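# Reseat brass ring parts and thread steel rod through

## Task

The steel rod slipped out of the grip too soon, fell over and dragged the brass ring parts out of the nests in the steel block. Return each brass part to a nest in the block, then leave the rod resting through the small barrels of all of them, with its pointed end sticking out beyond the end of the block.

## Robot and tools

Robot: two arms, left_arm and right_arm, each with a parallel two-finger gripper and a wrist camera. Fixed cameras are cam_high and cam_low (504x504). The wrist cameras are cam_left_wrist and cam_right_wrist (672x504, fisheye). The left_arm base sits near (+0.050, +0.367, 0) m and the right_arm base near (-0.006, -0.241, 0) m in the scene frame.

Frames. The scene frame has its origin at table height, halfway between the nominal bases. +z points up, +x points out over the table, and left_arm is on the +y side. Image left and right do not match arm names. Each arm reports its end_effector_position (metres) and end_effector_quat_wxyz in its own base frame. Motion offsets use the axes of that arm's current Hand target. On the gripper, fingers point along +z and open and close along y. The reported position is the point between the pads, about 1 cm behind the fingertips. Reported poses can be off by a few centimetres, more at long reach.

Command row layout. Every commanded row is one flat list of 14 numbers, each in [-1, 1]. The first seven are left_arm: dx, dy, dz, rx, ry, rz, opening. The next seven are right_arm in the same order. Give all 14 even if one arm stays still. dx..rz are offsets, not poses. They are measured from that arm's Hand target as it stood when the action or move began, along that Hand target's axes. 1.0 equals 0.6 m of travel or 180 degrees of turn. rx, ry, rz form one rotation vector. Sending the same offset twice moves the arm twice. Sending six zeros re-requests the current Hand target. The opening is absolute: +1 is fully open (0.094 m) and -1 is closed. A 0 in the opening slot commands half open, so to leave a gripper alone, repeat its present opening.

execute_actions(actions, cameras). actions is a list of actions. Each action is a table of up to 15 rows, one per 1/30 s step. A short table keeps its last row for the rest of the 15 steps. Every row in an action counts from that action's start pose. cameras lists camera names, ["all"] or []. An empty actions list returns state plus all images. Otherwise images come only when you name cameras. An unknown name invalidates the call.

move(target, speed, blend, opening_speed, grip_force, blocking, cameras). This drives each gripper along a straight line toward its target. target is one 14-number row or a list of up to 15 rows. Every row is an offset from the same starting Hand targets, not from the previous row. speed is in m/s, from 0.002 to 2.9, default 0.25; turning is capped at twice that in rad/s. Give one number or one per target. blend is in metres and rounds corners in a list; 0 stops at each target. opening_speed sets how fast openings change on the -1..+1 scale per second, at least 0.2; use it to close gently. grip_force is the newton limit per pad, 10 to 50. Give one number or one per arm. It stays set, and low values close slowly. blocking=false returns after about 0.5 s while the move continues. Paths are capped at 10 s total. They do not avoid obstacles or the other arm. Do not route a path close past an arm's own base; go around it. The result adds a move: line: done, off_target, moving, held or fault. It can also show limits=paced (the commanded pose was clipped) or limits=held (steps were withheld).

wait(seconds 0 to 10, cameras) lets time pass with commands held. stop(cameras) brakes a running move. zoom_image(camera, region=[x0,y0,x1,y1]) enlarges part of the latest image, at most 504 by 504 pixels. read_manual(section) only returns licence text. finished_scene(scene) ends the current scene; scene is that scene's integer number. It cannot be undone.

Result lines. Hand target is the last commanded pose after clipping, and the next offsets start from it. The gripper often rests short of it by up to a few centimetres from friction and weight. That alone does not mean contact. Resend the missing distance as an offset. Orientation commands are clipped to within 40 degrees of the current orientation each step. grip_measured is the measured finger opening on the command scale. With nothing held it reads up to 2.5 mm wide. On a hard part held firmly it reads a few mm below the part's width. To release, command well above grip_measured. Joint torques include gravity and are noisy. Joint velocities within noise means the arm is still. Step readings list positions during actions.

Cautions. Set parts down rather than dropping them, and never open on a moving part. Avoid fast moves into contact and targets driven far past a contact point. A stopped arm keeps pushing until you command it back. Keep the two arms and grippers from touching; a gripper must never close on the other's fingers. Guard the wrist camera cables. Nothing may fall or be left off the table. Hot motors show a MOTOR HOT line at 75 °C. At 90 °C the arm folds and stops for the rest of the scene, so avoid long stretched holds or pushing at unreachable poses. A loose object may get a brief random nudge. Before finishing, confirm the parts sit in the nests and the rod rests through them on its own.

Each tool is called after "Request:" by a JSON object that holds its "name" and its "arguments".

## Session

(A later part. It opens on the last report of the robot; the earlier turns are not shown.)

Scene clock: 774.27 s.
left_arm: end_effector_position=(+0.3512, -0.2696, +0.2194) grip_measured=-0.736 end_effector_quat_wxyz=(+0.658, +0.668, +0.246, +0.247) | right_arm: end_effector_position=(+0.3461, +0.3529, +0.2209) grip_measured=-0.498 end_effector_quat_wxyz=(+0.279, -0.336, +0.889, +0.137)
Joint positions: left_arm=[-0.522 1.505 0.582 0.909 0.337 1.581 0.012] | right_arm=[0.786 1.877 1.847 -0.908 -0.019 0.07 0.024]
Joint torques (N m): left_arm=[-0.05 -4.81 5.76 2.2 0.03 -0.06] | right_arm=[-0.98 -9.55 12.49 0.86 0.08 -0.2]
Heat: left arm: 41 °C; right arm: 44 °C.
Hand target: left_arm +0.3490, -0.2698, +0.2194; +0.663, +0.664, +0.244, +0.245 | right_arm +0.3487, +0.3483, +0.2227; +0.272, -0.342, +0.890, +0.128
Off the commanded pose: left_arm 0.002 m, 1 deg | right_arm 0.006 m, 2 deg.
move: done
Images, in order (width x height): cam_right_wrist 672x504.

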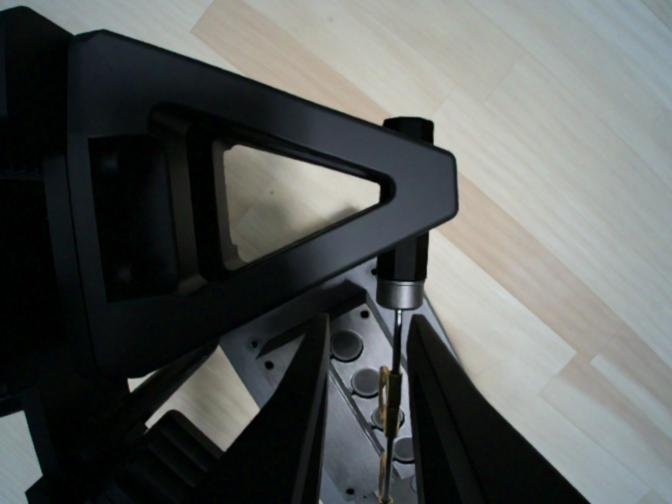

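Request:
{"name": "move", "arguments": {"target": [0,0,0,0,0,0,-0.95,0,-0.006,0,0,0,0,-0.5], "cameras": ["cam_right_wrist"], "speed": 0.07}}

Scene clock: 780.50 s.
left_arm: end_effector_position=(+0.3512, -0.2696, +0.2194) grip_measured=-0.736 end_effector_quat_wxyz=(+0.658, +0.668, +0.246, +0.247) | right_arm: end_effector_position=(+0.3505, +0.3486, +0.2209) grip_measured=-0.498 end_effector_quat_wxyz=(+0.281, -0.334, +0.890, +0.134)
Joint positions: left_arm=[-0.522 1.505 0.582 0.909 0.337 1.581 0.012] | right_arm=[0.774 1.877 1.847 -0.908 -0.018 0.062 0.024]
Joint torques (N m): left_arm=[-0.14 -4.67 5.67 2.19 0.02 -0.06] | right_arm=[-0.72 -9.59 12.44 0.86 0 -0.18]
Heat: left arm: 41 °C; right arm: 45 °C.
Hand target: left_arm +0.3490, -0.2698, +0.2194; +0.663, +0.664, +0.244, +0.245 | right_arm +0.3511, +0.3456, +0.2226; +0.272, -0.342, +0.890, +0.128
Off the commanded pose: left_arm 0.002 m, 1 deg | right_arm 0.003 m, 2 deg.
move: done
Images, in order (width x height): cam_right_wrist 672x504.

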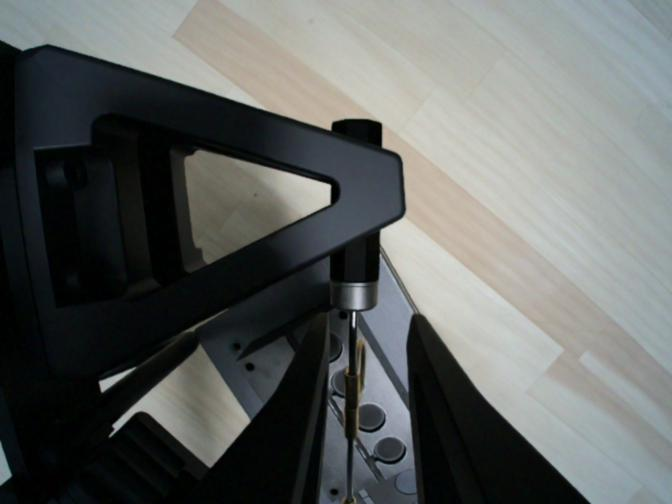

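Request:
{"name": "move", "arguments": {"target": [0,0,0,0,0,0,-0.95,0,0.005,0.002,0,0,0,-0.97], "cameras": [], "opening_speed": 0.4}}

Request:
{"name": "move", "arguments": {"target": [0,0,0,0,0,0,-0.95,-0.0125,0,0.009,0,0,0,-0.97], "cameras": ["cam_left_wrist","cam_right_wrist"], "speed": 0.05}}

Scene clock: 789.50 s.
left_arm: end_effector_position=(+0.3512, -0.2696, +0.2194) grip_measured=-0.736 end_effector_quat_wxyz=(+0.658, +0.668, +0.246, +0.247) | right_arm: end_effector_position=(+0.3503, +0.3488, +0.2209) grip_measured=-0.918 end_effector_quat_wxyz=(+0.280, -0.334, +0.890, +0.135)
Joint positions: left_arm=[-0.522 1.505 0.582 0.909 0.337 1.581 0.012] | right_arm=[0.774 1.877 1.847 -0.908 -0.019 0.062 0.004]
Joint torques (N m): left_arm=[-0.21 -4.74 5.71 2.18 -0.01 -0.05] | right_arm=[-0.01 -9.43 12.46 0.88 0.05 -0.11]
Heat: left arm: 41 °C; right arm: 46 °C.
Hand target: left_arm +0.3490, -0.2698, +0.2194; +0.663, +0.664, +0.244, +0.245 | right_arm +0.3496, +0.3483, +0.2217; +0.272, -0.342, +0.890, +0.128
Off the commanded pose: left_arm 0.002 m, 1 deg | right_arm 0.001 m, 2 deg.
move: done
No camera images: "cameras" was empty.

Scene clock: 790.53 s.
left_arm: end_effector_position=(+0.3528, -0.2682, +0.2194) grip_measured=-0.736 end_effector_quat_wxyz=(+0.656, +0.667, +0.250, +0.250) | right_arm: end_effector_position=(+0.3557, +0.3537, +0.2206) grip_measured=-0.918 end_effector_quat_wxyz=(+0.278, -0.334, +0.891, +0.133)
Joint positions: left_arm=[-0.522 1.505 0.582 0.909 0.326 1.581 0.012] | right_arm=[0.774 1.913 1.898 -0.928 -0.018 0.062 0.004]
Joint torques (N m): left_arm=[-0.08 -4.79 5.71 2.21 0.14 -0.03] | right_arm=[-0.02 -9.35 12.71 0.93 0.04 -0.11]
Heat: left arm: 41 °C; right arm: 46 °C.
Hand target: left_arm +0.3491, -0.2697, +0.2194; +0.663, +0.664, +0.244, +0.245 | right_arm +0.3564, +0.3546, +0.2216; +0.272, -0.342, +0.890, +0.128
Off the commanded pose: left_arm 0.004 m, 1 deg | right_arm 0.002 m, 1 deg.
move: done
Images, in order (width x height): cam_left_wrist 672x504, cam_right_wrist 672x504.

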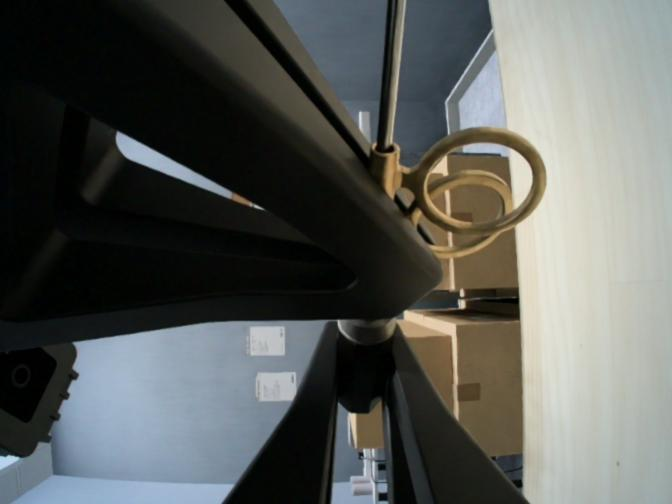

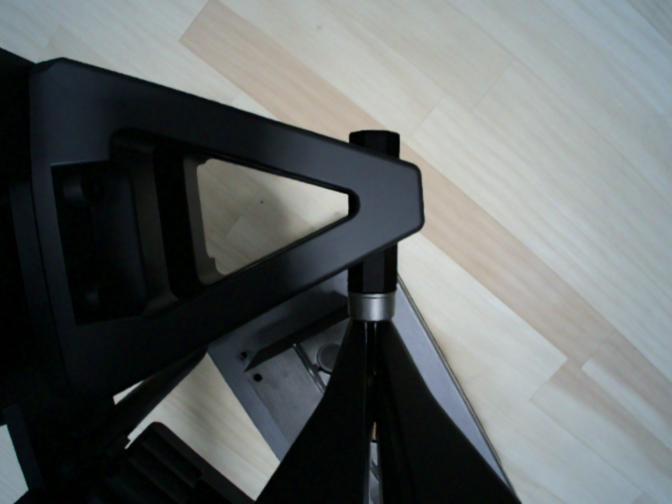

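Request:
{"name": "move", "arguments": {"target": [0,0,0,0,0,0,-0.95,0.0,0,0,0,0,0,-0.5], "cameras": ["cam_right_wrist","cam_left_wrist"]}}

Request:
{"name": "zoom_image", "arguments": {"camera": "cam_right_wrist", "region": [270, 250, 480, 504]}}

Scene clock: 796.70 s.
left_arm: end_effector_position=(+0.3528, -0.2682, +0.2194) grip_measured=-0.736 end_effector_quat_wxyz=(+0.656, +0.667, +0.250, +0.250) | right_arm: end_effector_position=(+0.3560, +0.3540, +0.2180) grip_measured=-0.503 end_effector_quat_wxyz=(+0.276, -0.336, +0.891, +0.132)
Joint positions: left_arm=[-0.522 1.505 0.582 0.909 0.326 1.581 0.012] | right_arm=[0.774 1.919 1.898 -0.928 -0.018 0.059 0.023]
Joint torques (N m): left_arm=[-0.17 -4.78 5.67 2.21 0.13 -0.08] | right_arm=[-0.09 -9.88 12.67 0.91 0.05 -0.11]
Heat: left arm: 41 °C; right arm: 46 °C.
Hand target: left_arm +0.3491, -0.2697, +0.2194; +0.663, +0.664, +0.244, +0.245 | right_arm +0.3564, +0.3546, +0.2216; +0.272, -0.342, +0.890, +0.128
Off the commanded pose: left_arm 0.004 m, 1 deg | right_arm 0.004 m, 1 deg.
move: done
Images, in order (width x height): cam_left_wrist 672x504, cam_right_wrist 672x504.

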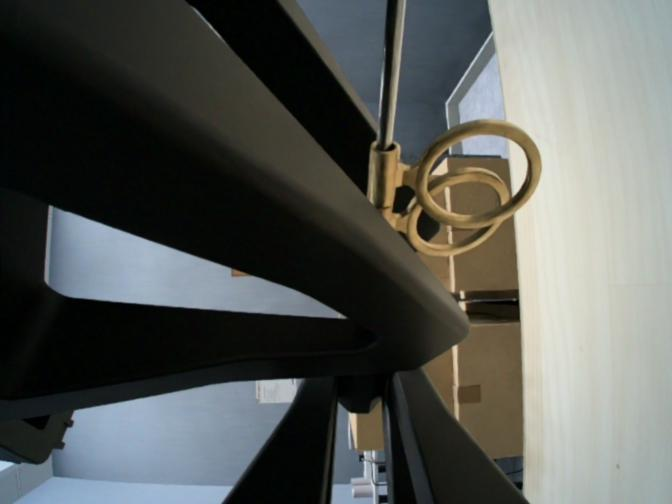

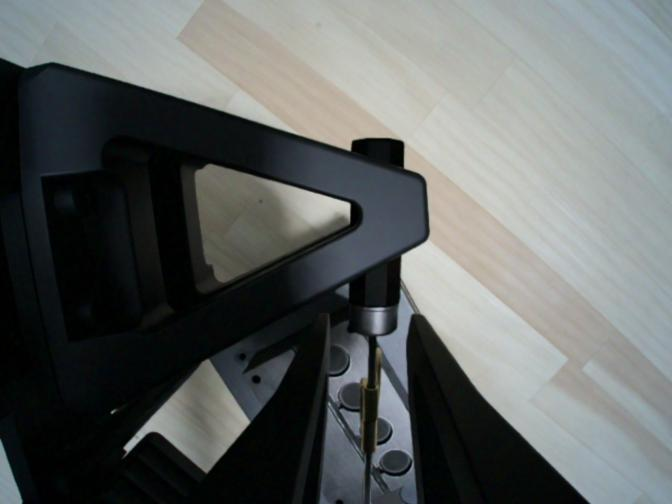

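Scaled by 1.984 from the camera's 672x504 image, which has a finer 960x720 frame.

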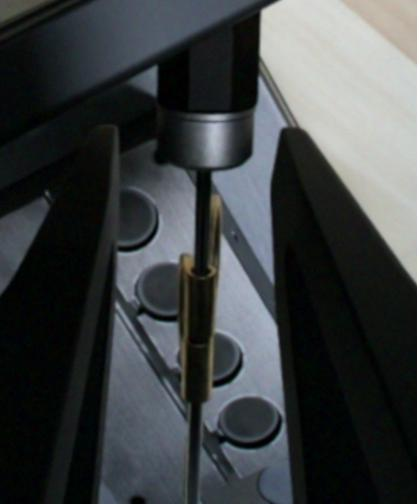

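Request:
{"name": "move", "arguments": {"target": [0,0,0,0,0,0,-0.95,0.045,0,-0.032,0,0,0,-0.5], "cameras": ["cam_right_wrist"], "speed": 0.07}}

Request:
{"name": "zoom_image", "arguments": {"camera": "cam_right_wrist", "region": [270, 150, 480, 504]}}

Scene clock: 812.70 s.
left_arm: end_effector_position=(+0.3528, -0.2682, +0.2194) grip_measured=-0.736 end_effector_quat_wxyz=(+0.656, +0.667, +0.250, +0.250) | right_arm: end_effector_position=(+0.3376, +0.3360, +0.2214) grip_measured=-0.503 end_effector_quat_wxyz=(+0.272, -0.336, +0.893, +0.130)
Joint positions: left_arm=[-0.522 1.505 0.582 0.909 0.326 1.581 0.012] | right_arm=[0.774 1.823 1.792 -0.928 -0.018 0.061 0.023]
Joint torques (N m): left_arm=[-0.12 -4.75 5.7 2.21 0.1 -0.05] | right_arm=[0.25 -12.64 5.86 1.27 0.05 -0.1]
Heat: left arm: 41 °C; right arm: 46 °C.
Hand target: left_arm +0.3491, -0.2697, +0.2194; +0.663, +0.664, +0.244, +0.245 | right_arm +0.3320, +0.3320, +0.2219; +0.272, -0.342, +0.890, +0.128
Off the commanded pose: left_arm 0.004 m, 1 deg | right_arm 0.007 m, 1 deg.
move: done
Images, in order (width x height): cam_right_wrist 672x504.

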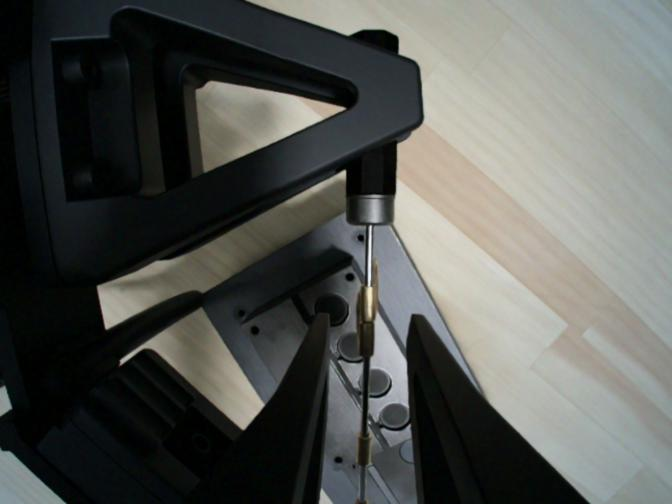

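Scaled by 1.424 from the camera's 672x504 image, which has a finer 960x720 frame.

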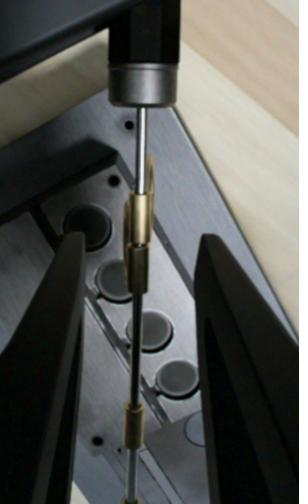

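Request:
{"name": "move", "arguments": {"target": [0,0,0,0,0,0,-0.95,0.008,0,-0.0057,0,0,0,-0.5], "cameras": ["cam_right_wrist"], "speed": 0.07}}

Request:
{"name": "move", "arguments": {"target": [0,0,0,0,0,0,-0.95,0,0,0.0,0,0,0,-0.97], "cameras": ["cam_right_wrist"], "opening_speed": 0.4}}

Request:
{"name": "move", "arguments": {"target": [0,0,0,0,0,0,-0.95,0.0218,0,-0.0153,0,0,0,-0.97], "cameras": [], "speed": 0.05}}

Request:
{"name": "move", "arguments": {"target": [0,0,0,0,0,0,-0.95,0,0,0,0,0,0,-0.5], "cameras": ["cam_right_wrist"]}}

Request:
{"name": "zoom_image", "arguments": {"camera": "cam_right_wrist", "region": [270, 100, 480, 504]}}

Scene clock: 824.87 s.
left_arm: end_effector_position=(+0.3528, -0.2682, +0.2194) grip_measured=-0.736 end_effector_quat_wxyz=(+0.656, +0.667, +0.250, +0.250) | right_arm: end_effector_position=(+0.3330, +0.3315, +0.2193) grip_measured=-0.503 end_effector_quat_wxyz=(+0.268, -0.336, +0.894, +0.128)
Joint positions: left_arm=[-0.522 1.505 0.582 0.909 0.326 1.581 0.012] | right_arm=[0.774 1.803 1.763 -0.928 -0.018 0.061 0.023]
Joint torques (N m): left_arm=[-0.02 -4.81 5.75 2.2 0.12 -0.05] | right_arm=[0.23 -12.83 5.9 1.3 0.08 -0.1]
Heat: left arm: 41 °C; right arm: 42 °C.
Hand target: left_arm +0.3491, -0.2697, +0.2194; +0.663, +0.664, +0.244, +0.245 | right_arm +0.3277, +0.3280, +0.2218; +0.272, -0.342, +0.890, +0.128
Off the commanded pose: left_arm 0.004 m, 1 deg | right_arm 0.007 m, 1 deg.
move: done
Images, in order (width x height): cam_right_wrist 672x504.

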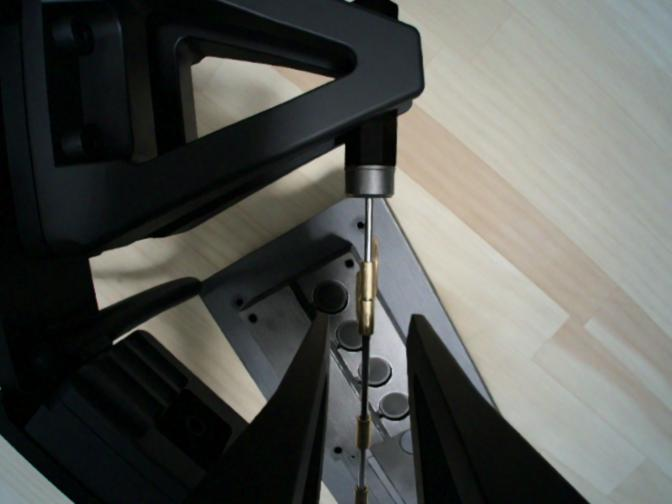

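Scene clock: 826.63 s.
left_arm: end_effector_position=(+0.3528, -0.2682, +0.2194) grip_measured=-0.736 end_effector_quat_wxyz=(+0.656, +0.667, +0.250, +0.250) | right_arm: end_effector_position=(+0.3324, +0.3321, +0.2194) grip_measured=-0.950 end_effector_quat_wxyz=(+0.267, -0.336, +0.894, +0.130)
Joint positions: left_arm=[-0.522 1.505 0.582 0.909 0.326 1.581 0.012] | right_arm=[0.774 1.803 1.763 -0.928 -0.022 0.062 0.002]
Joint torques (N m): left_arm=[-0.18 -4.94 5.76 2.21 0.15 -0.06] | right_arm=[0.21 -12.79 5.91 1.31 0.07 -0.09]
Heat: left arm: 41 °C; right arm: 42 °C.
Hand target: left_arm +0.3491, -0.2697, +0.2194; +0.663, +0.664, +0.244, +0.245 | right_arm +0.3277, +0.3281, +0.2220; +0.272, -0.342, +0.890, +0.128
Off the commanded pose: left_arm 0.004 m, 1 deg | right_arm 0.007 m, 1 deg.
move: done
Images, in order (width x height): cam_right_wrist 672x504.

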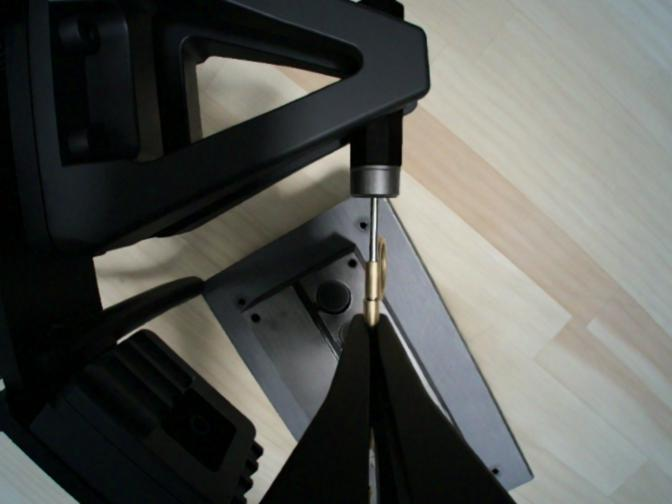

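Scene clock: 827.63 s.
left_arm: end_effector_position=(+0.3467, -0.2744, +0.2194) grip_measured=-0.736 end_effector_quat_wxyz=(+0.660, +0.671, +0.238, +0.239) | right_arm: end_effector_position=(+0.3238, +0.3233, +0.2191) grip_measured=-0.950 end_effector_quat_wxyz=(+0.270, -0.335, +0.893, +0.131)
Joint positions: left_arm=[-0.531 1.505 0.582 0.909 0.352 1.581 0.012] | right_arm=[0.774 1.747 1.691 -0.905 -0.021 0.062 0.002]
Joint torques (N m): left_arm=[0.61 -4.83 5.76 2.21 -0.08 -0.04] | right_arm=[0.39 -12.94 5.72 1.21 0.07 -0.08]
Heat: left arm: 41 °C; right arm: 42 °C.
Hand target: left_arm +0.3490, -0.2698, +0.2194; +0.663, +0.664, +0.244, +0.245 | right_arm +0.3160, +0.3172, +0.2219; +0.272, -0.342, +0.890, +0.128
Off the commanded pose: left_arm 0.005 m, 1 deg | right_arm 0.010 m, 1 deg.
move: done
No camera images: "cameras" was empty.

Scene clock: 828.43 s.
left_arm: end_effector_position=(+0.3485, -0.2727, +0.2194) grip_measured=-0.736 end_effector_quat_wxyz=(+0.659, +0.670, +0.242, +0.242) | right_arm: end_effector_position=(+0.3229, +0.3223, +0.2219) grip_measured=-0.503 end_effector_quat_wxyz=(+0.273, -0.336, +0.892, +0.131)
Joint positions: left_arm=[-0.529 1.505 0.582 0.909 0.343 1.581 0.012] | right_arm=[0.775 1.738 1.688 -0.905 -0.019 0.061 0.023]
Joint torques (N m): left_arm=[0.42 -4.77 5.67 2.2 -0.06 -0.06] | right_arm=[0.32 -12 5.94 1.22 0.07 -0.08]
Heat: left arm: 41 °C; right arm: 42 °C.
Hand target: left_arm +0.3490, -0.2698, +0.2194; +0.663, +0.664, +0.244, +0.245 | right_arm +0.3159, +0.3173, +0.2220; +0.272, -0.342, +0.890, +0.128
Off the commanded pose: left_arm 0.003 m, 1 deg | right_arm 0.009 m, 1 deg.
move: done
Images, in order (width x height): cam_right_wrist 672x504.

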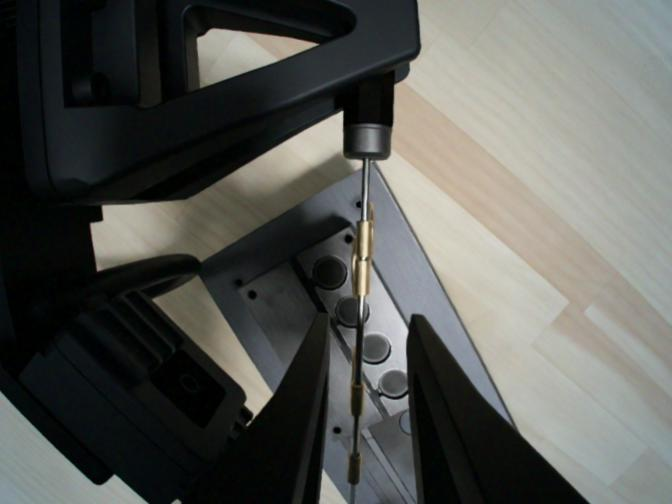

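Scaled by 1.248 from the camera's 672x504 image, which has a finer 960x720 frame.

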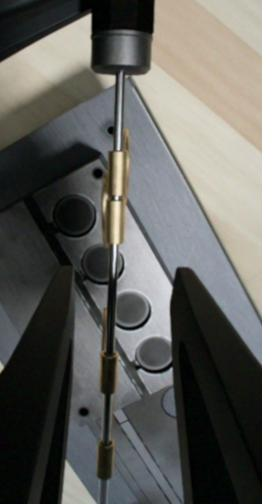

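Request:
{"name": "move", "arguments": {"target": [0,0,0,0,0,0,-0.95,-0.041,0.003,0.0287,0,0,0,-0.5], "cameras": ["cam_right_wrist"], "speed": 0.07}}

Scene clock: 840.37 s.
left_arm: end_effector_position=(+0.3485, -0.2727, +0.2194) grip_measured=-0.736 end_effector_quat_wxyz=(+0.659, +0.670, +0.242, +0.242) | right_arm: end_effector_position=(+0.3364, +0.3355, +0.2144) grip_measured=-0.503 end_effector_quat_wxyz=(+0.269, -0.336, +0.893, +0.130)
Joint positions: left_arm=[-0.529 1.505 0.582 0.909 0.343 1.581 0.012] | right_arm=[0.775 1.816 1.758 -0.905 -0.019 0.061 0.023]
Joint torques (N m): left_arm=[0.38 -4.79 5.7 2.19 -0.07 -0.07] | right_arm=[0.57 -9.24 12.86 0.98 0.08 -0.05]
Heat: left arm: 42 °C; right arm: 41 °C.
Hand target: left_arm +0.3490, -0.2698, +0.2194; +0.663, +0.664, +0.244, +0.245 | right_arm +0.3367, +0.3390, +0.2220; +0.272, -0.342, +0.890, +0.128
Off the commanded pose: left_arm 0.003 m, 1 deg | right_arm 0.008 m, 1 deg.
move: done
Images, in order (width x height): cam_right_wrist 672x504.

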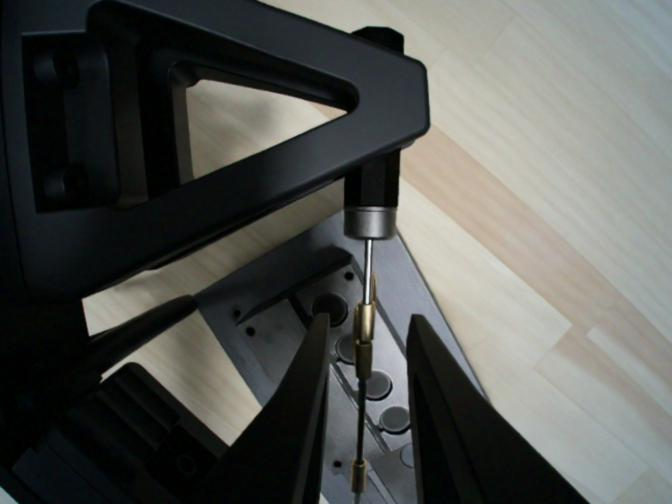

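Request:
{"name": "move", "arguments": {"target": [0,0,0,0,0,0,-0.95,0,0,0,0,0,0,-0.97], "cameras": [], "opening_speed": 0.4}}

Request:
{"name": "move", "arguments": {"target": [0,0,0,0,0,0,-0.95,0.033,0,-0.024,0,0,0,-0.97], "cameras": [], "speed": 0.05}}

Request:
{"name": "move", "arguments": {"target": [0,0,0,0,0,0,-0.95,0,0,0,0,0,0,-0.5], "cameras": ["cam_right_wrist"]}}

Request:
{"name": "zoom_image", "arguments": {"camera": "cam_right_wrist", "region": [270, 100, 480, 504]}}

Scene clock: 850.43 s.
left_arm: end_effector_position=(+0.3485, -0.2727, +0.2194) grip_measured=-0.736 end_effector_quat_wxyz=(+0.659, +0.670, +0.242, +0.242) | right_arm: end_effector_position=(+0.3360, +0.3359, +0.2144) grip_measured=-0.918 end_effector_quat_wxyz=(+0.269, -0.341, +0.891, +0.130)
Joint positions: left_arm=[-0.529 1.505 0.582 0.909 0.343 1.581 0.012] | right_arm=[0.775 1.816 1.758 -0.905 -0.022 0.052 0.004]
Joint torques (N m): left_arm=[0.44 -4.89 5.71 2.21 -0.05 -0.08] | right_arm=[0.55 -9.25 12.82 1 0.08 -0.04]
Heat: left arm: 42 °C; right arm: 43 °C.
Hand target: left_arm +0.3490, -0.2698, +0.2194; +0.663, +0.664, +0.244, +0.245 | right_arm +0.3367, +0.3390, +0.2220; +0.272, -0.342, +0.890, +0.128
Off the commanded pose: left_arm 0.003 m, 1 deg | right_arm 0.008 m, 0 deg.
move: done
No camera images: "cameras" was empty.

Scene clock: 851.50 s.
left_arm: end_effector_position=(+0.3462, -0.2747, +0.2202) grip_measured=-0.736 end_effector_quat_wxyz=(+0.663, +0.670, +0.238, +0.235) | right_arm: end_effector_position=(+0.3277, +0.3282, +0.2165) grip_measured=-0.919 end_effector_quat_wxyz=(+0.268, -0.336, +0.893, +0.132)
Joint positions: left_arm=[-0.53 1.505 0.582 0.912 0.358 1.574 0.012] | right_arm=[0.775 1.773 1.713 -0.905 -0.024 0.062 0.004]
Joint torques (N m): left_arm=[0.53 -4.85 5.65 2.17 -0.13 -0.07] | right_arm=[0.83 -13.52 6.15 1.15 0.1 -0.04]
Heat: left arm: 42 °C; right arm: 43 °C.
Hand target: left_arm +0.3490, -0.2698, +0.2194; +0.663, +0.664, +0.244, +0.245 | right_arm +0.3188, +0.3223, +0.2224; +0.272, -0.342, +0.890, +0.128
Off the commanded pose: left_arm 0.006 m, 1 deg | right_arm 0.012 m, 1 deg.
move: off_target (right_arm)
No camera images: "cameras" was empty.

Scene clock: 852.30 s.
left_arm: end_effector_position=(+0.3485, -0.2727, +0.2201) grip_measured=-0.736 end_effector_quat_wxyz=(+0.660, +0.669, +0.241, +0.244) | right_arm: end_effector_position=(+0.3273, +0.3266, +0.2226) grip_measured=-0.503 end_effector_quat_wxyz=(+0.275, -0.336, +0.891, +0.132)
Joint positions: left_arm=[-0.529 1.505 0.582 0.912 0.343 1.583 0.012] | right_arm=[0.775 1.759 1.713 -0.905 -0.019 0.059 0.023]
Joint velocities: left_arm=[within noise] | right_arm=[0.002 -0.002 0.012 -0.037 0.154 -0.051 -0.001]
Joint torques (N m): left_arm=[0.55 -4.79 5.65 2.16 -0.06 -0.04] | right_arm=[0.75 -12.19 6.17 1.17 0.1 -0.04]
Heat: left arm: 42 °C; right arm: 43 °C.
Hand target: left_arm +0.3490, -0.2698, +0.2194; +0.663, +0.664, +0.244, +0.245 | right_arm +0.3188, +0.3223, +0.2224; +0.272, -0.342, +0.890, +0.128
Off the commanded pose: left_arm 0.003 m, 1 deg | right_arm 0.010 m, 1 deg.
move: done
Images, in order (width x height): cam_right_wrist 672x504.

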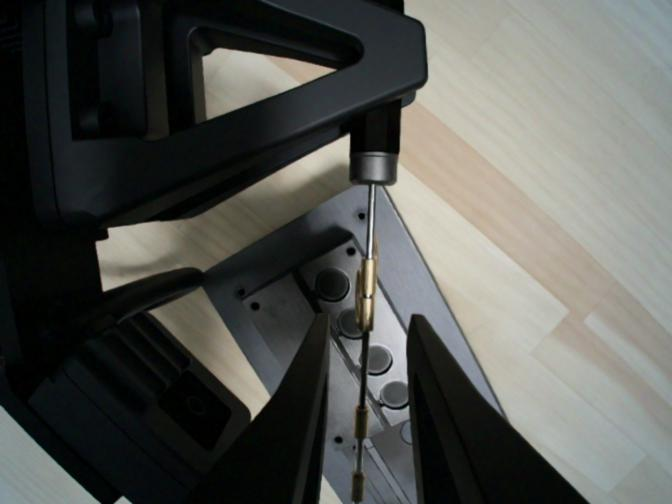

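Scaled by 1.248 from the camera's 672x504 image, which has a finer 960x720 frame.

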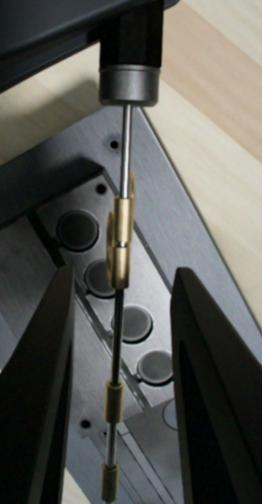

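Request:
{"name": "move", "arguments": {"target": [0,0,0,0,0,0,-0.95,-0.0245,0,0.002,0,0,0,-0.5], "cameras": ["cam_right_wrist"], "speed": 0.07}}

Request:
{"name": "zoom_image", "arguments": {"camera": "cam_right_wrist", "region": [270, 150, 480, 504]}}

Scene clock: 871.93 s.
left_arm: end_effector_position=(+0.3485, -0.2727, +0.2201) grip_measured=-0.736 end_effector_quat_wxyz=(+0.660, +0.669, +0.241, +0.244) | right_arm: end_effector_position=(+0.3306, +0.3298, +0.2261) grip_measured=-0.503 end_effector_quat_wxyz=(+0.279, -0.336, +0.890, +0.134)
Joint positions: left_arm=[-0.529 1.505 0.582 0.912 0.343 1.583 0.012] | right_arm=[0.775 1.771 1.737 -0.907 -0.019 0.059 0.023]
Joint torques (N m): left_arm=[0.42 -4.78 5.75 2.16 -0.06 -0.08] | right_arm=[0.57 -8.54 12.89 0.84 0.07 -0.05]
Heat: left arm: 42 °C; right arm: 40 °C.
Hand target: left_arm +0.3490, -0.2698, +0.2194; +0.663, +0.664, +0.244, +0.245 | right_arm +0.3284, +0.3307, +0.2299; +0.272, -0.342, +0.890, +0.128
Off the commanded pose: left_arm 0.003 m, 1 deg | right_arm 0.004 m, 1 deg.
move: done
Images, in order (width x height): cam_right_wrist 672x504.

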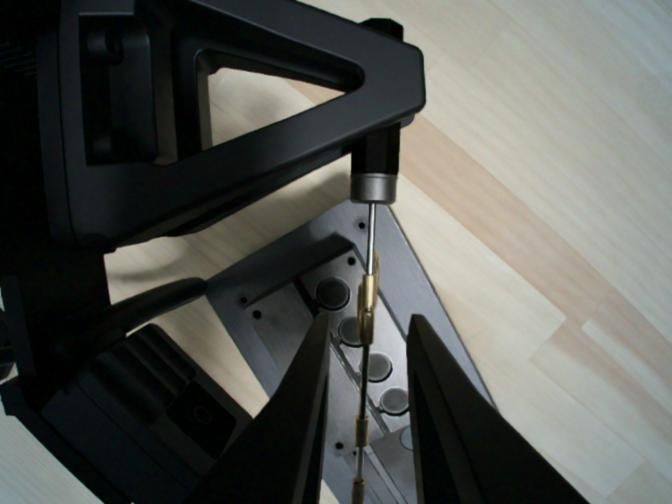

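Scaled by 1.424 from the camera's 672x504 image, which has a finer 960x720 frame.

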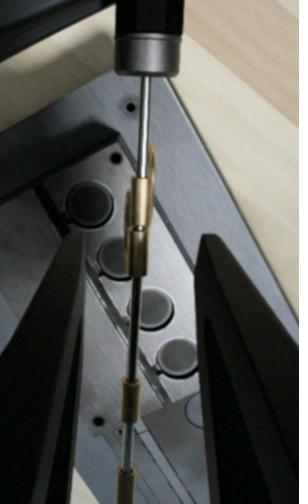

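Request:
{"name": "move", "arguments": {"target": [0,0,0,0,0,0,-0.95,-0.008,0,-0.009,0,0,0,-0.5], "cameras": ["cam_right_wrist"], "speed": 0.07}}

Request:
{"name": "zoom_image", "arguments": {"camera": "cam_right_wrist", "region": [270, 150, 480, 504]}}

Scene clock: 881.97 s.
left_arm: end_effector_position=(+0.3485, -0.2727, +0.2201) grip_measured=-0.736 end_effector_quat_wxyz=(+0.660, +0.669, +0.241, +0.244) | right_arm: end_effector_position=(+0.3314, +0.3306, +0.2333) grip_measured=-0.503 end_effector_quat_wxyz=(+0.279, -0.336, +0.890, +0.134)
Joint positions: left_arm=[-0.529 1.505 0.582 0.912 0.343 1.583 0.012] | right_arm=[0.775 1.783 1.78 -0.939 -0.019 0.059 0.023]
Joint torques (N m): left_arm=[0.46 -4.81 5.71 2.17 -0.04 -0.06] | right_arm=[0.51 -8.69 12.81 0.84 0.09 -0.06]
Motor temperatures (°C): left_arm=[25 26 34 42 24 23 28] | right_arm=[25 35 41 33 23 24 27]
Heat: left arm: 42 °C; right arm: 41 °C.
Hand target: left_arm +0.3490, -0.2698, +0.2194; +0.663, +0.664, +0.244, +0.245 | right_arm +0.3292, +0.3311, +0.2370; +0.272, -0.342, +0.890, +0.128
Off the commanded pose: left_arm 0.003 m, 1 deg | right_arm 0.004 m, 1 deg.
move: done
Images, in order (width x height): cam_right_wrist 672x504.

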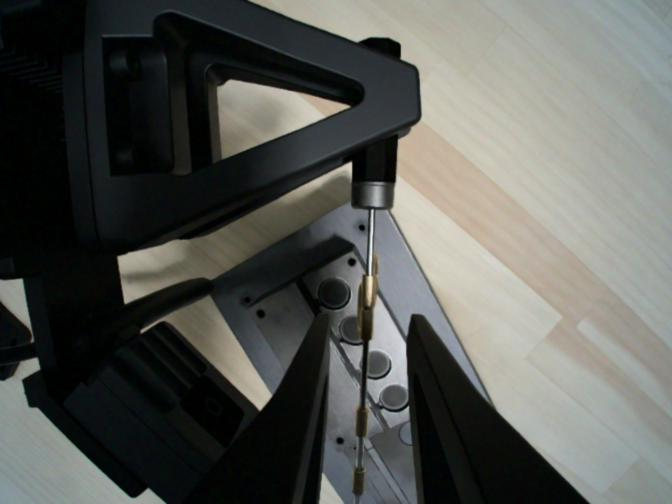

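Scaled by 1.424 from the camera's 672x504 image, which has a finer 960x720 frame.

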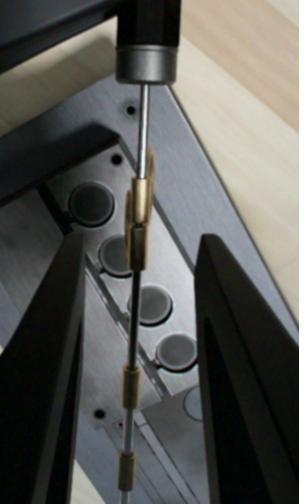

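Request:
{"name": "move", "arguments": {"target": [0,0,0,0,0,0,-0.95,0,0,0,0,0,0,-0.97], "cameras": ["cam_left_wrist"], "opening_speed": 0.4}}

Request:
{"name": "move", "arguments": {"target": [0,0,0,0,0,0,-0.95,0.0273,0,-0.019,0,0,0,-0.97], "cameras": ["cam_left_wrist"], "speed": 0.05}}

Request:
{"name": "move", "arguments": {"target": [0,0,0,0,0,0,-0.95,0,0,0,0,0,0,-0.5], "cameras": ["cam_right_wrist"]}}

Request:
{"name": "zoom_image", "arguments": {"camera": "cam_right_wrist", "region": [270, 100, 480, 504]}}

Scene clock: 894.27 s.
left_arm: end_effector_position=(+0.3485, -0.2727, +0.2201) grip_measured=-0.736 end_effector_quat_wxyz=(+0.660, +0.669, +0.241, +0.244) | right_arm: end_effector_position=(+0.3314, +0.3306, +0.2333) grip_measured=-0.965 end_effector_quat_wxyz=(+0.279, -0.336, +0.890, +0.134)
Joint positions: left_arm=[-0.529 1.505 0.582 0.912 0.343 1.583 0.012] | right_arm=[0.775 1.783 1.78 -0.939 -0.019 0.059 0.002]
Joint torques (N m): left_arm=[0.43 -4.81 5.72 2.19 -0.1 -0.05] | right_arm=[0.53 -8.68 12.75 0.83 0.08 -0.06]
Heat: left arm: 42 °C; right arm: 43 °C.
Hand target: left_arm +0.3490, -0.2698, +0.2194; +0.663, +0.664, +0.244, +0.245 | right_arm +0.3292, +0.3311, +0.2370; +0.272, -0.342, +0.890, +0.128
Off the commanded pose: left_arm 0.003 m, 1 deg | right_arm 0.004 m, 1 deg.
move: done
Images, in order (width x height): cam_left_wrist 672x504.

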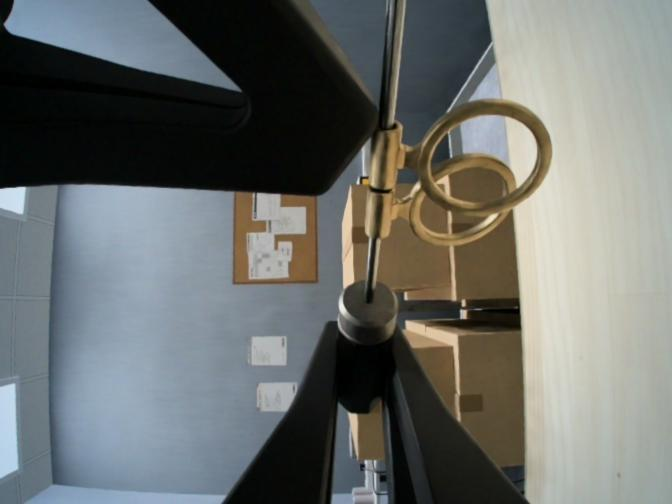

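Scene clock: 895.40 s.
left_arm: end_effector_position=(+0.3485, -0.2727, +0.2201) grip_measured=-0.736 end_effector_quat_wxyz=(+0.660, +0.669, +0.241, +0.244) | right_arm: end_effector_position=(+0.3267, +0.3259, +0.2438) grip_measured=-0.965 end_effector_quat_wxyz=(+0.289, -0.335, +0.886, +0.138)
Joint positions: left_arm=[-0.529 1.505 0.582 0.912 0.343 1.583 0.012] | right_arm=[0.775 1.746 1.765 -0.939 -0.019 0.059 0.002]
Joint torques (N m): left_arm=[0.49 -4.83 5.74 2.17 -0.06 -0.08] | right_arm=[0.62 -11.81 5.76 0.99 0.08 -0.04]
Heat: left arm: 42 °C; right arm: 43 °C.
Hand target: left_arm +0.3490, -0.2698, +0.2194; +0.663, +0.664, +0.244, +0.245 | right_arm +0.3146, +0.3176, +0.2372; +0.272, -0.342, +0.890, +0.128
Off the commanded pose: left_arm 0.003 m, 1 deg | right_arm 0.016 m, 2 deg.
move: off_target (right_arm)
Images, in order (width x height): cam_left_wrist 672x504.

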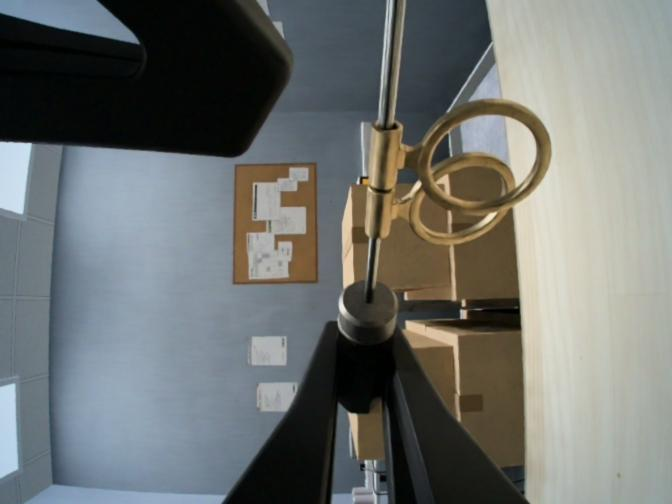

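Scene clock: 896.20 s.
left_arm: end_effector_position=(+0.3485, -0.2727, +0.2201) grip_measured=-0.736 end_effector_quat_wxyz=(+0.660, +0.669, +0.241, +0.244) | right_arm: end_effector_position=(+0.3267, +0.3259, +0.2438) grip_measured=-0.503 end_effector_quat_wxyz=(+0.289, -0.337, +0.886, +0.137)
Joint positions: left_arm=[-0.529 1.505 0.582 0.912 0.343 1.583 0.012] | right_arm=[0.775 1.746 1.765 -0.939 -0.019 0.055 0.023]
Joint torques (N m): left_arm=[0.42 -4.79 5.68 2.15 -0.05 -0.06] | right_arm=[0.66 -11.75 5.79 0.99 0.09 -0.05]
Heat: left arm: 42 °C; right arm: 43 °C.
Hand target: left_arm +0.3490, -0.2698, +0.2194; +0.663, +0.664, +0.244, +0.245 | right_arm +0.3146, +0.3176, +0.2372; +0.272, -0.342, +0.890, +0.128
Off the commanded pose: left_arm 0.003 m, 1 deg | right_arm 0.016 m, 2 deg.
move: off_target (right_arm)
Images, in order (width x height): cam_right_wrist 672x504.

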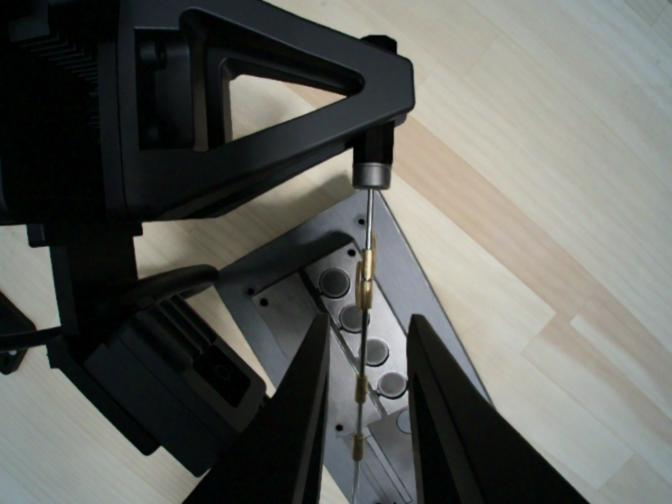

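Scaled by 1.248 from the camera's 672x504 image, which has a finer 960x720 frame.

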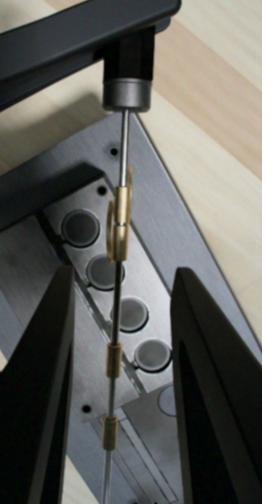

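Request:
{"name": "move", "arguments": {"target": [0,0,0,0,0,0,-0.95,-0.027,0,0.0307,0,0,0,-0.5], "cameras": ["cam_right_wrist"], "speed": 0.07}}

Request:
{"name": "zoom_image", "arguments": {"camera": "cam_right_wrist", "region": [270, 150, 480, 504]}}

Scene clock: 915.67 s.
left_arm: end_effector_position=(+0.3485, -0.2727, +0.2201) grip_measured=-0.736 end_effector_quat_wxyz=(+0.660, +0.669, +0.241, +0.244) | right_arm: end_effector_position=(+0.3317, +0.3308, +0.2211) grip_measured=-0.503 end_effector_quat_wxyz=(+0.267, -0.339, +0.893, +0.128)
Joint positions: left_arm=[-0.529 1.505 0.582 0.912 0.343 1.583 0.012] | right_arm=[0.775 1.801 1.769 -0.939 -0.019 0.055 0.023]
Joint torques (N m): left_arm=[0.54 -4.75 5.7 2.17 -0.05 -0.05] | right_arm=[0.54 -9.43 12.78 0.99 0.08 -0.06]
Heat: left arm: 42 °C; right arm: 40 °C.
Hand target: left_arm +0.3490, -0.2698, +0.2194; +0.663, +0.664, +0.244, +0.245 | right_arm +0.3319, +0.3339, +0.2311; +0.272, -0.342, +0.890, +0.128
Off the commanded pose: left_arm 0.003 m, 1 deg | right_arm 0.011 m, 1 deg.
move: off_target (right_arm)
Images, in order (width x height): cam_right_wrist 672x504.

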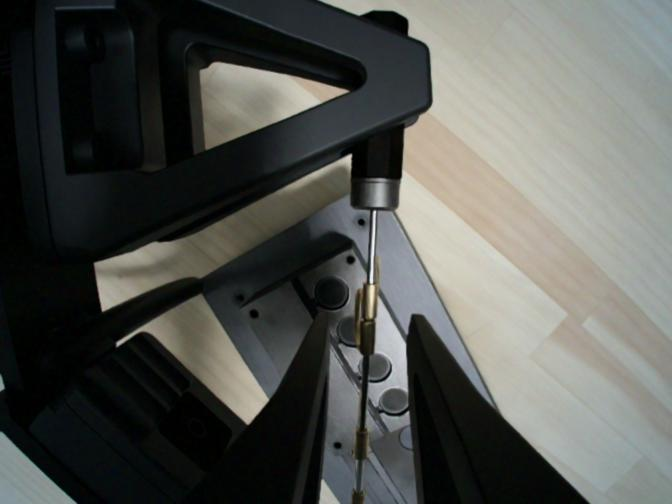

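Scaled by 1.424 from the camera's 672x504 image, which has a finer 960x720 frame.

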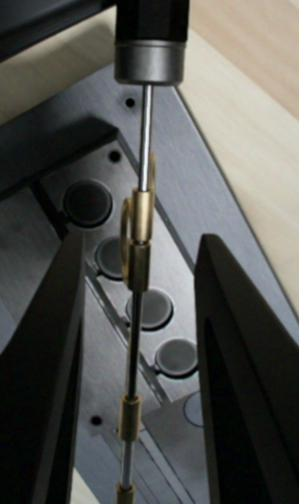

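Request:
{"name": "move", "arguments": {"target": [0,0,0,0,0,0,-0.95,0,0,0,0,0,0,-0.97], "cameras": ["cam_left_wrist"], "opening_speed": 0.4}}

Request:
{"name": "move", "arguments": {"target": [0,0,0,0,0,0,-0.95,0.0273,0,-0.019,0,0,0,-0.97], "cameras": ["cam_left_wrist"], "speed": 0.05}}

Request:
{"name": "move", "arguments": {"target": [0,0,0,0,0,0,-0.95,0,0,0,0,0,0,-0.5], "cameras": ["cam_right_wrist","cam_left_wrist"]}}

Request:
{"name": "zoom_image", "arguments": {"camera": "cam_right_wrist", "region": [270, 100, 480, 504]}}

Scene clock: 933.13 s.
left_arm: end_effector_position=(+0.3485, -0.2727, +0.2201) grip_measured=-0.736 end_effector_quat_wxyz=(+0.660, +0.669, +0.241, +0.244) | right_arm: end_effector_position=(+0.3313, +0.3312, +0.2211) grip_measured=-0.927 end_effector_quat_wxyz=(+0.266, -0.337, +0.894, +0.130)
Joint positions: left_arm=[-0.529 1.505 0.582 0.912 0.343 1.583 0.012] | right_arm=[0.775 1.801 1.769 -0.939 -0.022 0.061 0.003]
Joint torques (N m): left_arm=[0.35 -4.85 5.71 2.18 -0.05 -0.03] | right_arm=[0.51 -9.5 12.81 0.97 0.09 -0.05]
Heat: left arm: 42 °C; right arm: 43 °C.
Hand target: left_arm +0.3490, -0.2698, +0.2194; +0.663, +0.664, +0.244, +0.245 | right_arm +0.3319, +0.3339, +0.2311; +0.272, -0.342, +0.890, +0.128
Off the commanded pose: left_arm 0.003 m, 1 deg | right_arm 0.010 m, 1 deg.
move: done
Images, in order (width x height): cam_left_wrist 672x504.

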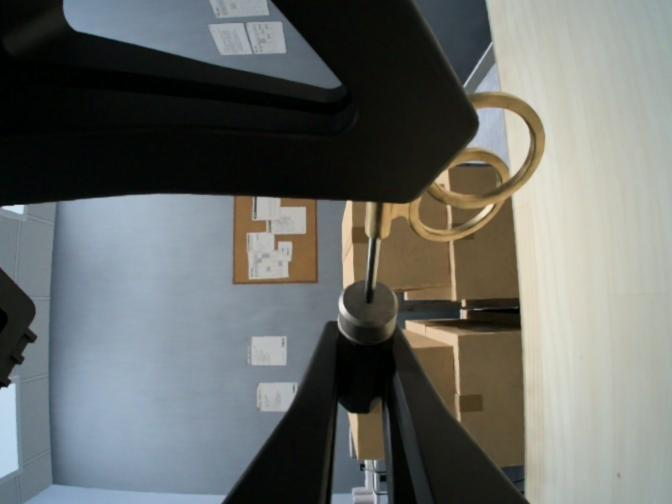

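Scene clock: 934.17 s.
left_arm: end_effector_position=(+0.3472, -0.2739, +0.2216) grip_measured=-0.736 end_effector_quat_wxyz=(+0.664, +0.667, +0.240, +0.239) | right_arm: end_effector_position=(+0.3264, +0.3261, +0.2245) grip_measured=-0.928 end_effector_quat_wxyz=(+0.268, -0.336, +0.894, +0.130)
Joint positions: left_arm=[-0.53 1.505 0.582 0.918 0.35 1.572 0.012] | right_arm=[0.775 1.771 1.744 -0.939 -0.021 0.062 0.003]
Joint torques (N m): left_arm=[0.54 -4.82 5.71 2.12 -0.06 -0.06] | right_arm=[0.72 -13.55 6.26 1.16 0.1 -0.03]
Heat: left arm: 42 °C; right arm: 42 °C.
Hand target: left_arm +0.3490, -0.2698, +0.2194; +0.663, +0.664, +0.244, +0.245 | right_arm +0.3172, +0.3203, +0.2312; +0.272, -0.342, +0.890, +0.128
Off the commanded pose: left_arm 0.005 m, 1 deg | right_arm 0.013 m, 1 deg.
move: off_target (right_arm)
Images, in order (width x height): cam_left_wrist 672x504.

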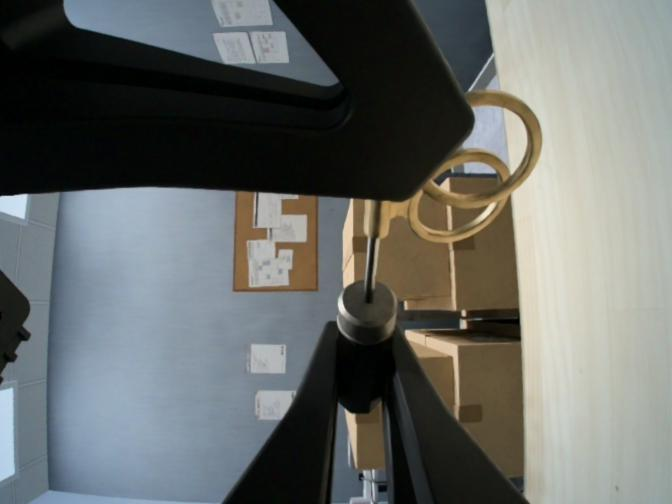

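Scene clock: 934.97 s.
left_arm: end_effector_position=(+0.3487, -0.2725, +0.2216) grip_measured=-0.736 end_effector_quat_wxyz=(+0.661, +0.667, +0.240, +0.246) | right_arm: end_effector_position=(+0.3255, +0.3248, +0.2310) grip_measured=-0.503 end_effector_quat_wxyz=(+0.275, -0.336, +0.891, +0.132)
Joint positions: left_arm=[-0.529 1.505 0.582 0.918 0.341 1.583 0.012] | right_arm=[0.775 1.756 1.744 -0.939 -0.019 0.059 0.023]
Joint torques (N m): left_arm=[0.31 -4.77 5.65 2.1 -0.05 -0.08] | right_arm=[0.7 -12.07 6.31 1.17 0.09 -0.02]
Heat: left arm: 42 °C; right arm: 42 °C.
Hand target: left_arm +0.3490, -0.2698, +0.2194; +0.663, +0.664, +0.244, +0.245 | right_arm +0.3172, +0.3204, +0.2311; +0.272, -0.342, +0.890, +0.128
Off the commanded pose: left_arm 0.004 m, 1 deg | right_arm 0.009 m, 1 deg.
move: done
Images, in order (width x height): cam_left_wrist 672x504, cam_right_wrist 672x504.

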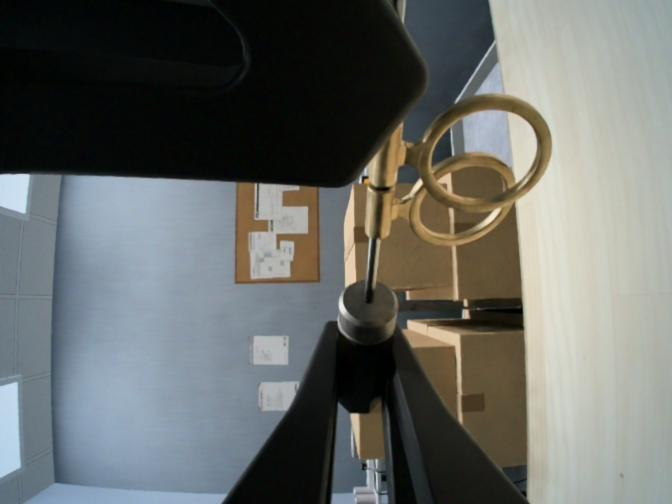

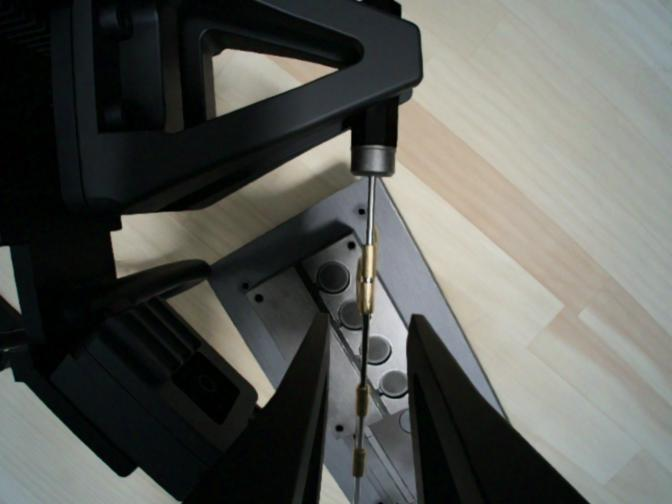

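Scaled by 1.248 from the camera's 672x504 image, which has a finer 960x720 frame.

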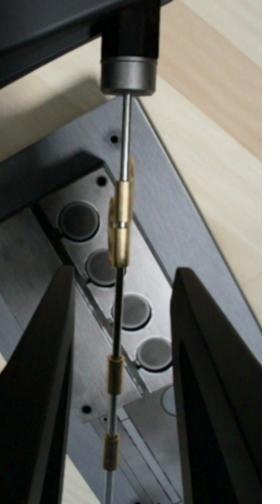

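Request:
{"name": "move", "arguments": {"target": [0,0,0,0,0,0,-0.95,-0.0287,0,0.0265,0,0,0,-0.5], "cameras": ["cam_right_wrist"], "speed": 0.07}}

Request:
{"name": "zoom_image", "arguments": {"camera": "cam_right_wrist", "region": [270, 150, 480, 504]}}

Scene clock: 950.60 s.
left_arm: end_effector_position=(+0.3487, -0.2725, +0.2216) grip_measured=-0.736 end_effector_quat_wxyz=(+0.661, +0.667, +0.240, +0.246) | right_arm: end_effector_position=(+0.3322, +0.3314, +0.2182) grip_measured=-0.503 end_effector_quat_wxyz=(+0.264, -0.337, +0.895, +0.127)
Joint positions: left_arm=[-0.529 1.505 0.582 0.918 0.341 1.583 0.012] | right_arm=[0.775 1.808 1.77 -0.939 -0.019 0.059 0.023]
Joint torques (N m): left_arm=[0.46 -4.85 5.71 2.11 -0.06 -0.08] | right_arm=[0.55 -9.21 12.77 1.08 0.1 -0.06]
Heat: left arm: 43 °C; right arm: 41 °C.
Hand target: left_arm +0.3490, -0.2698, +0.2194; +0.663, +0.664, +0.244, +0.245 | right_arm +0.3342, +0.3362, +0.2280; +0.272, -0.342, +0.890, +0.128
Off the commanded pose: left_arm 0.004 m, 1 deg | right_arm 0.011 m, 1 deg.
move: off_target (right_arm)
Images, in order (width x height): cam_right_wrist 672x504.

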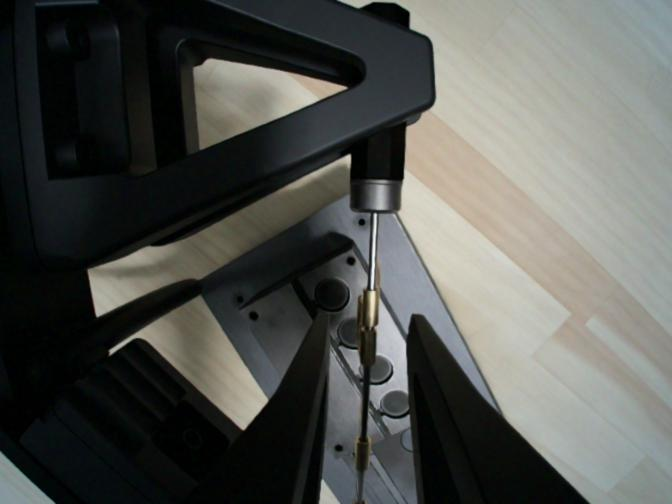

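Scaled by 1.424 from the camera's 672x504 image, which has a finer 960x720 frame.

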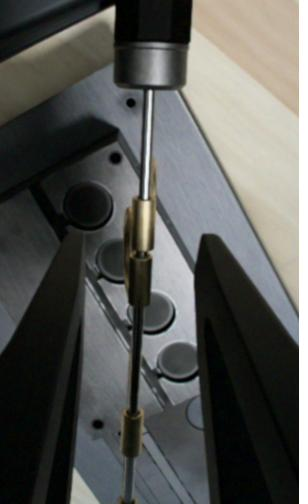

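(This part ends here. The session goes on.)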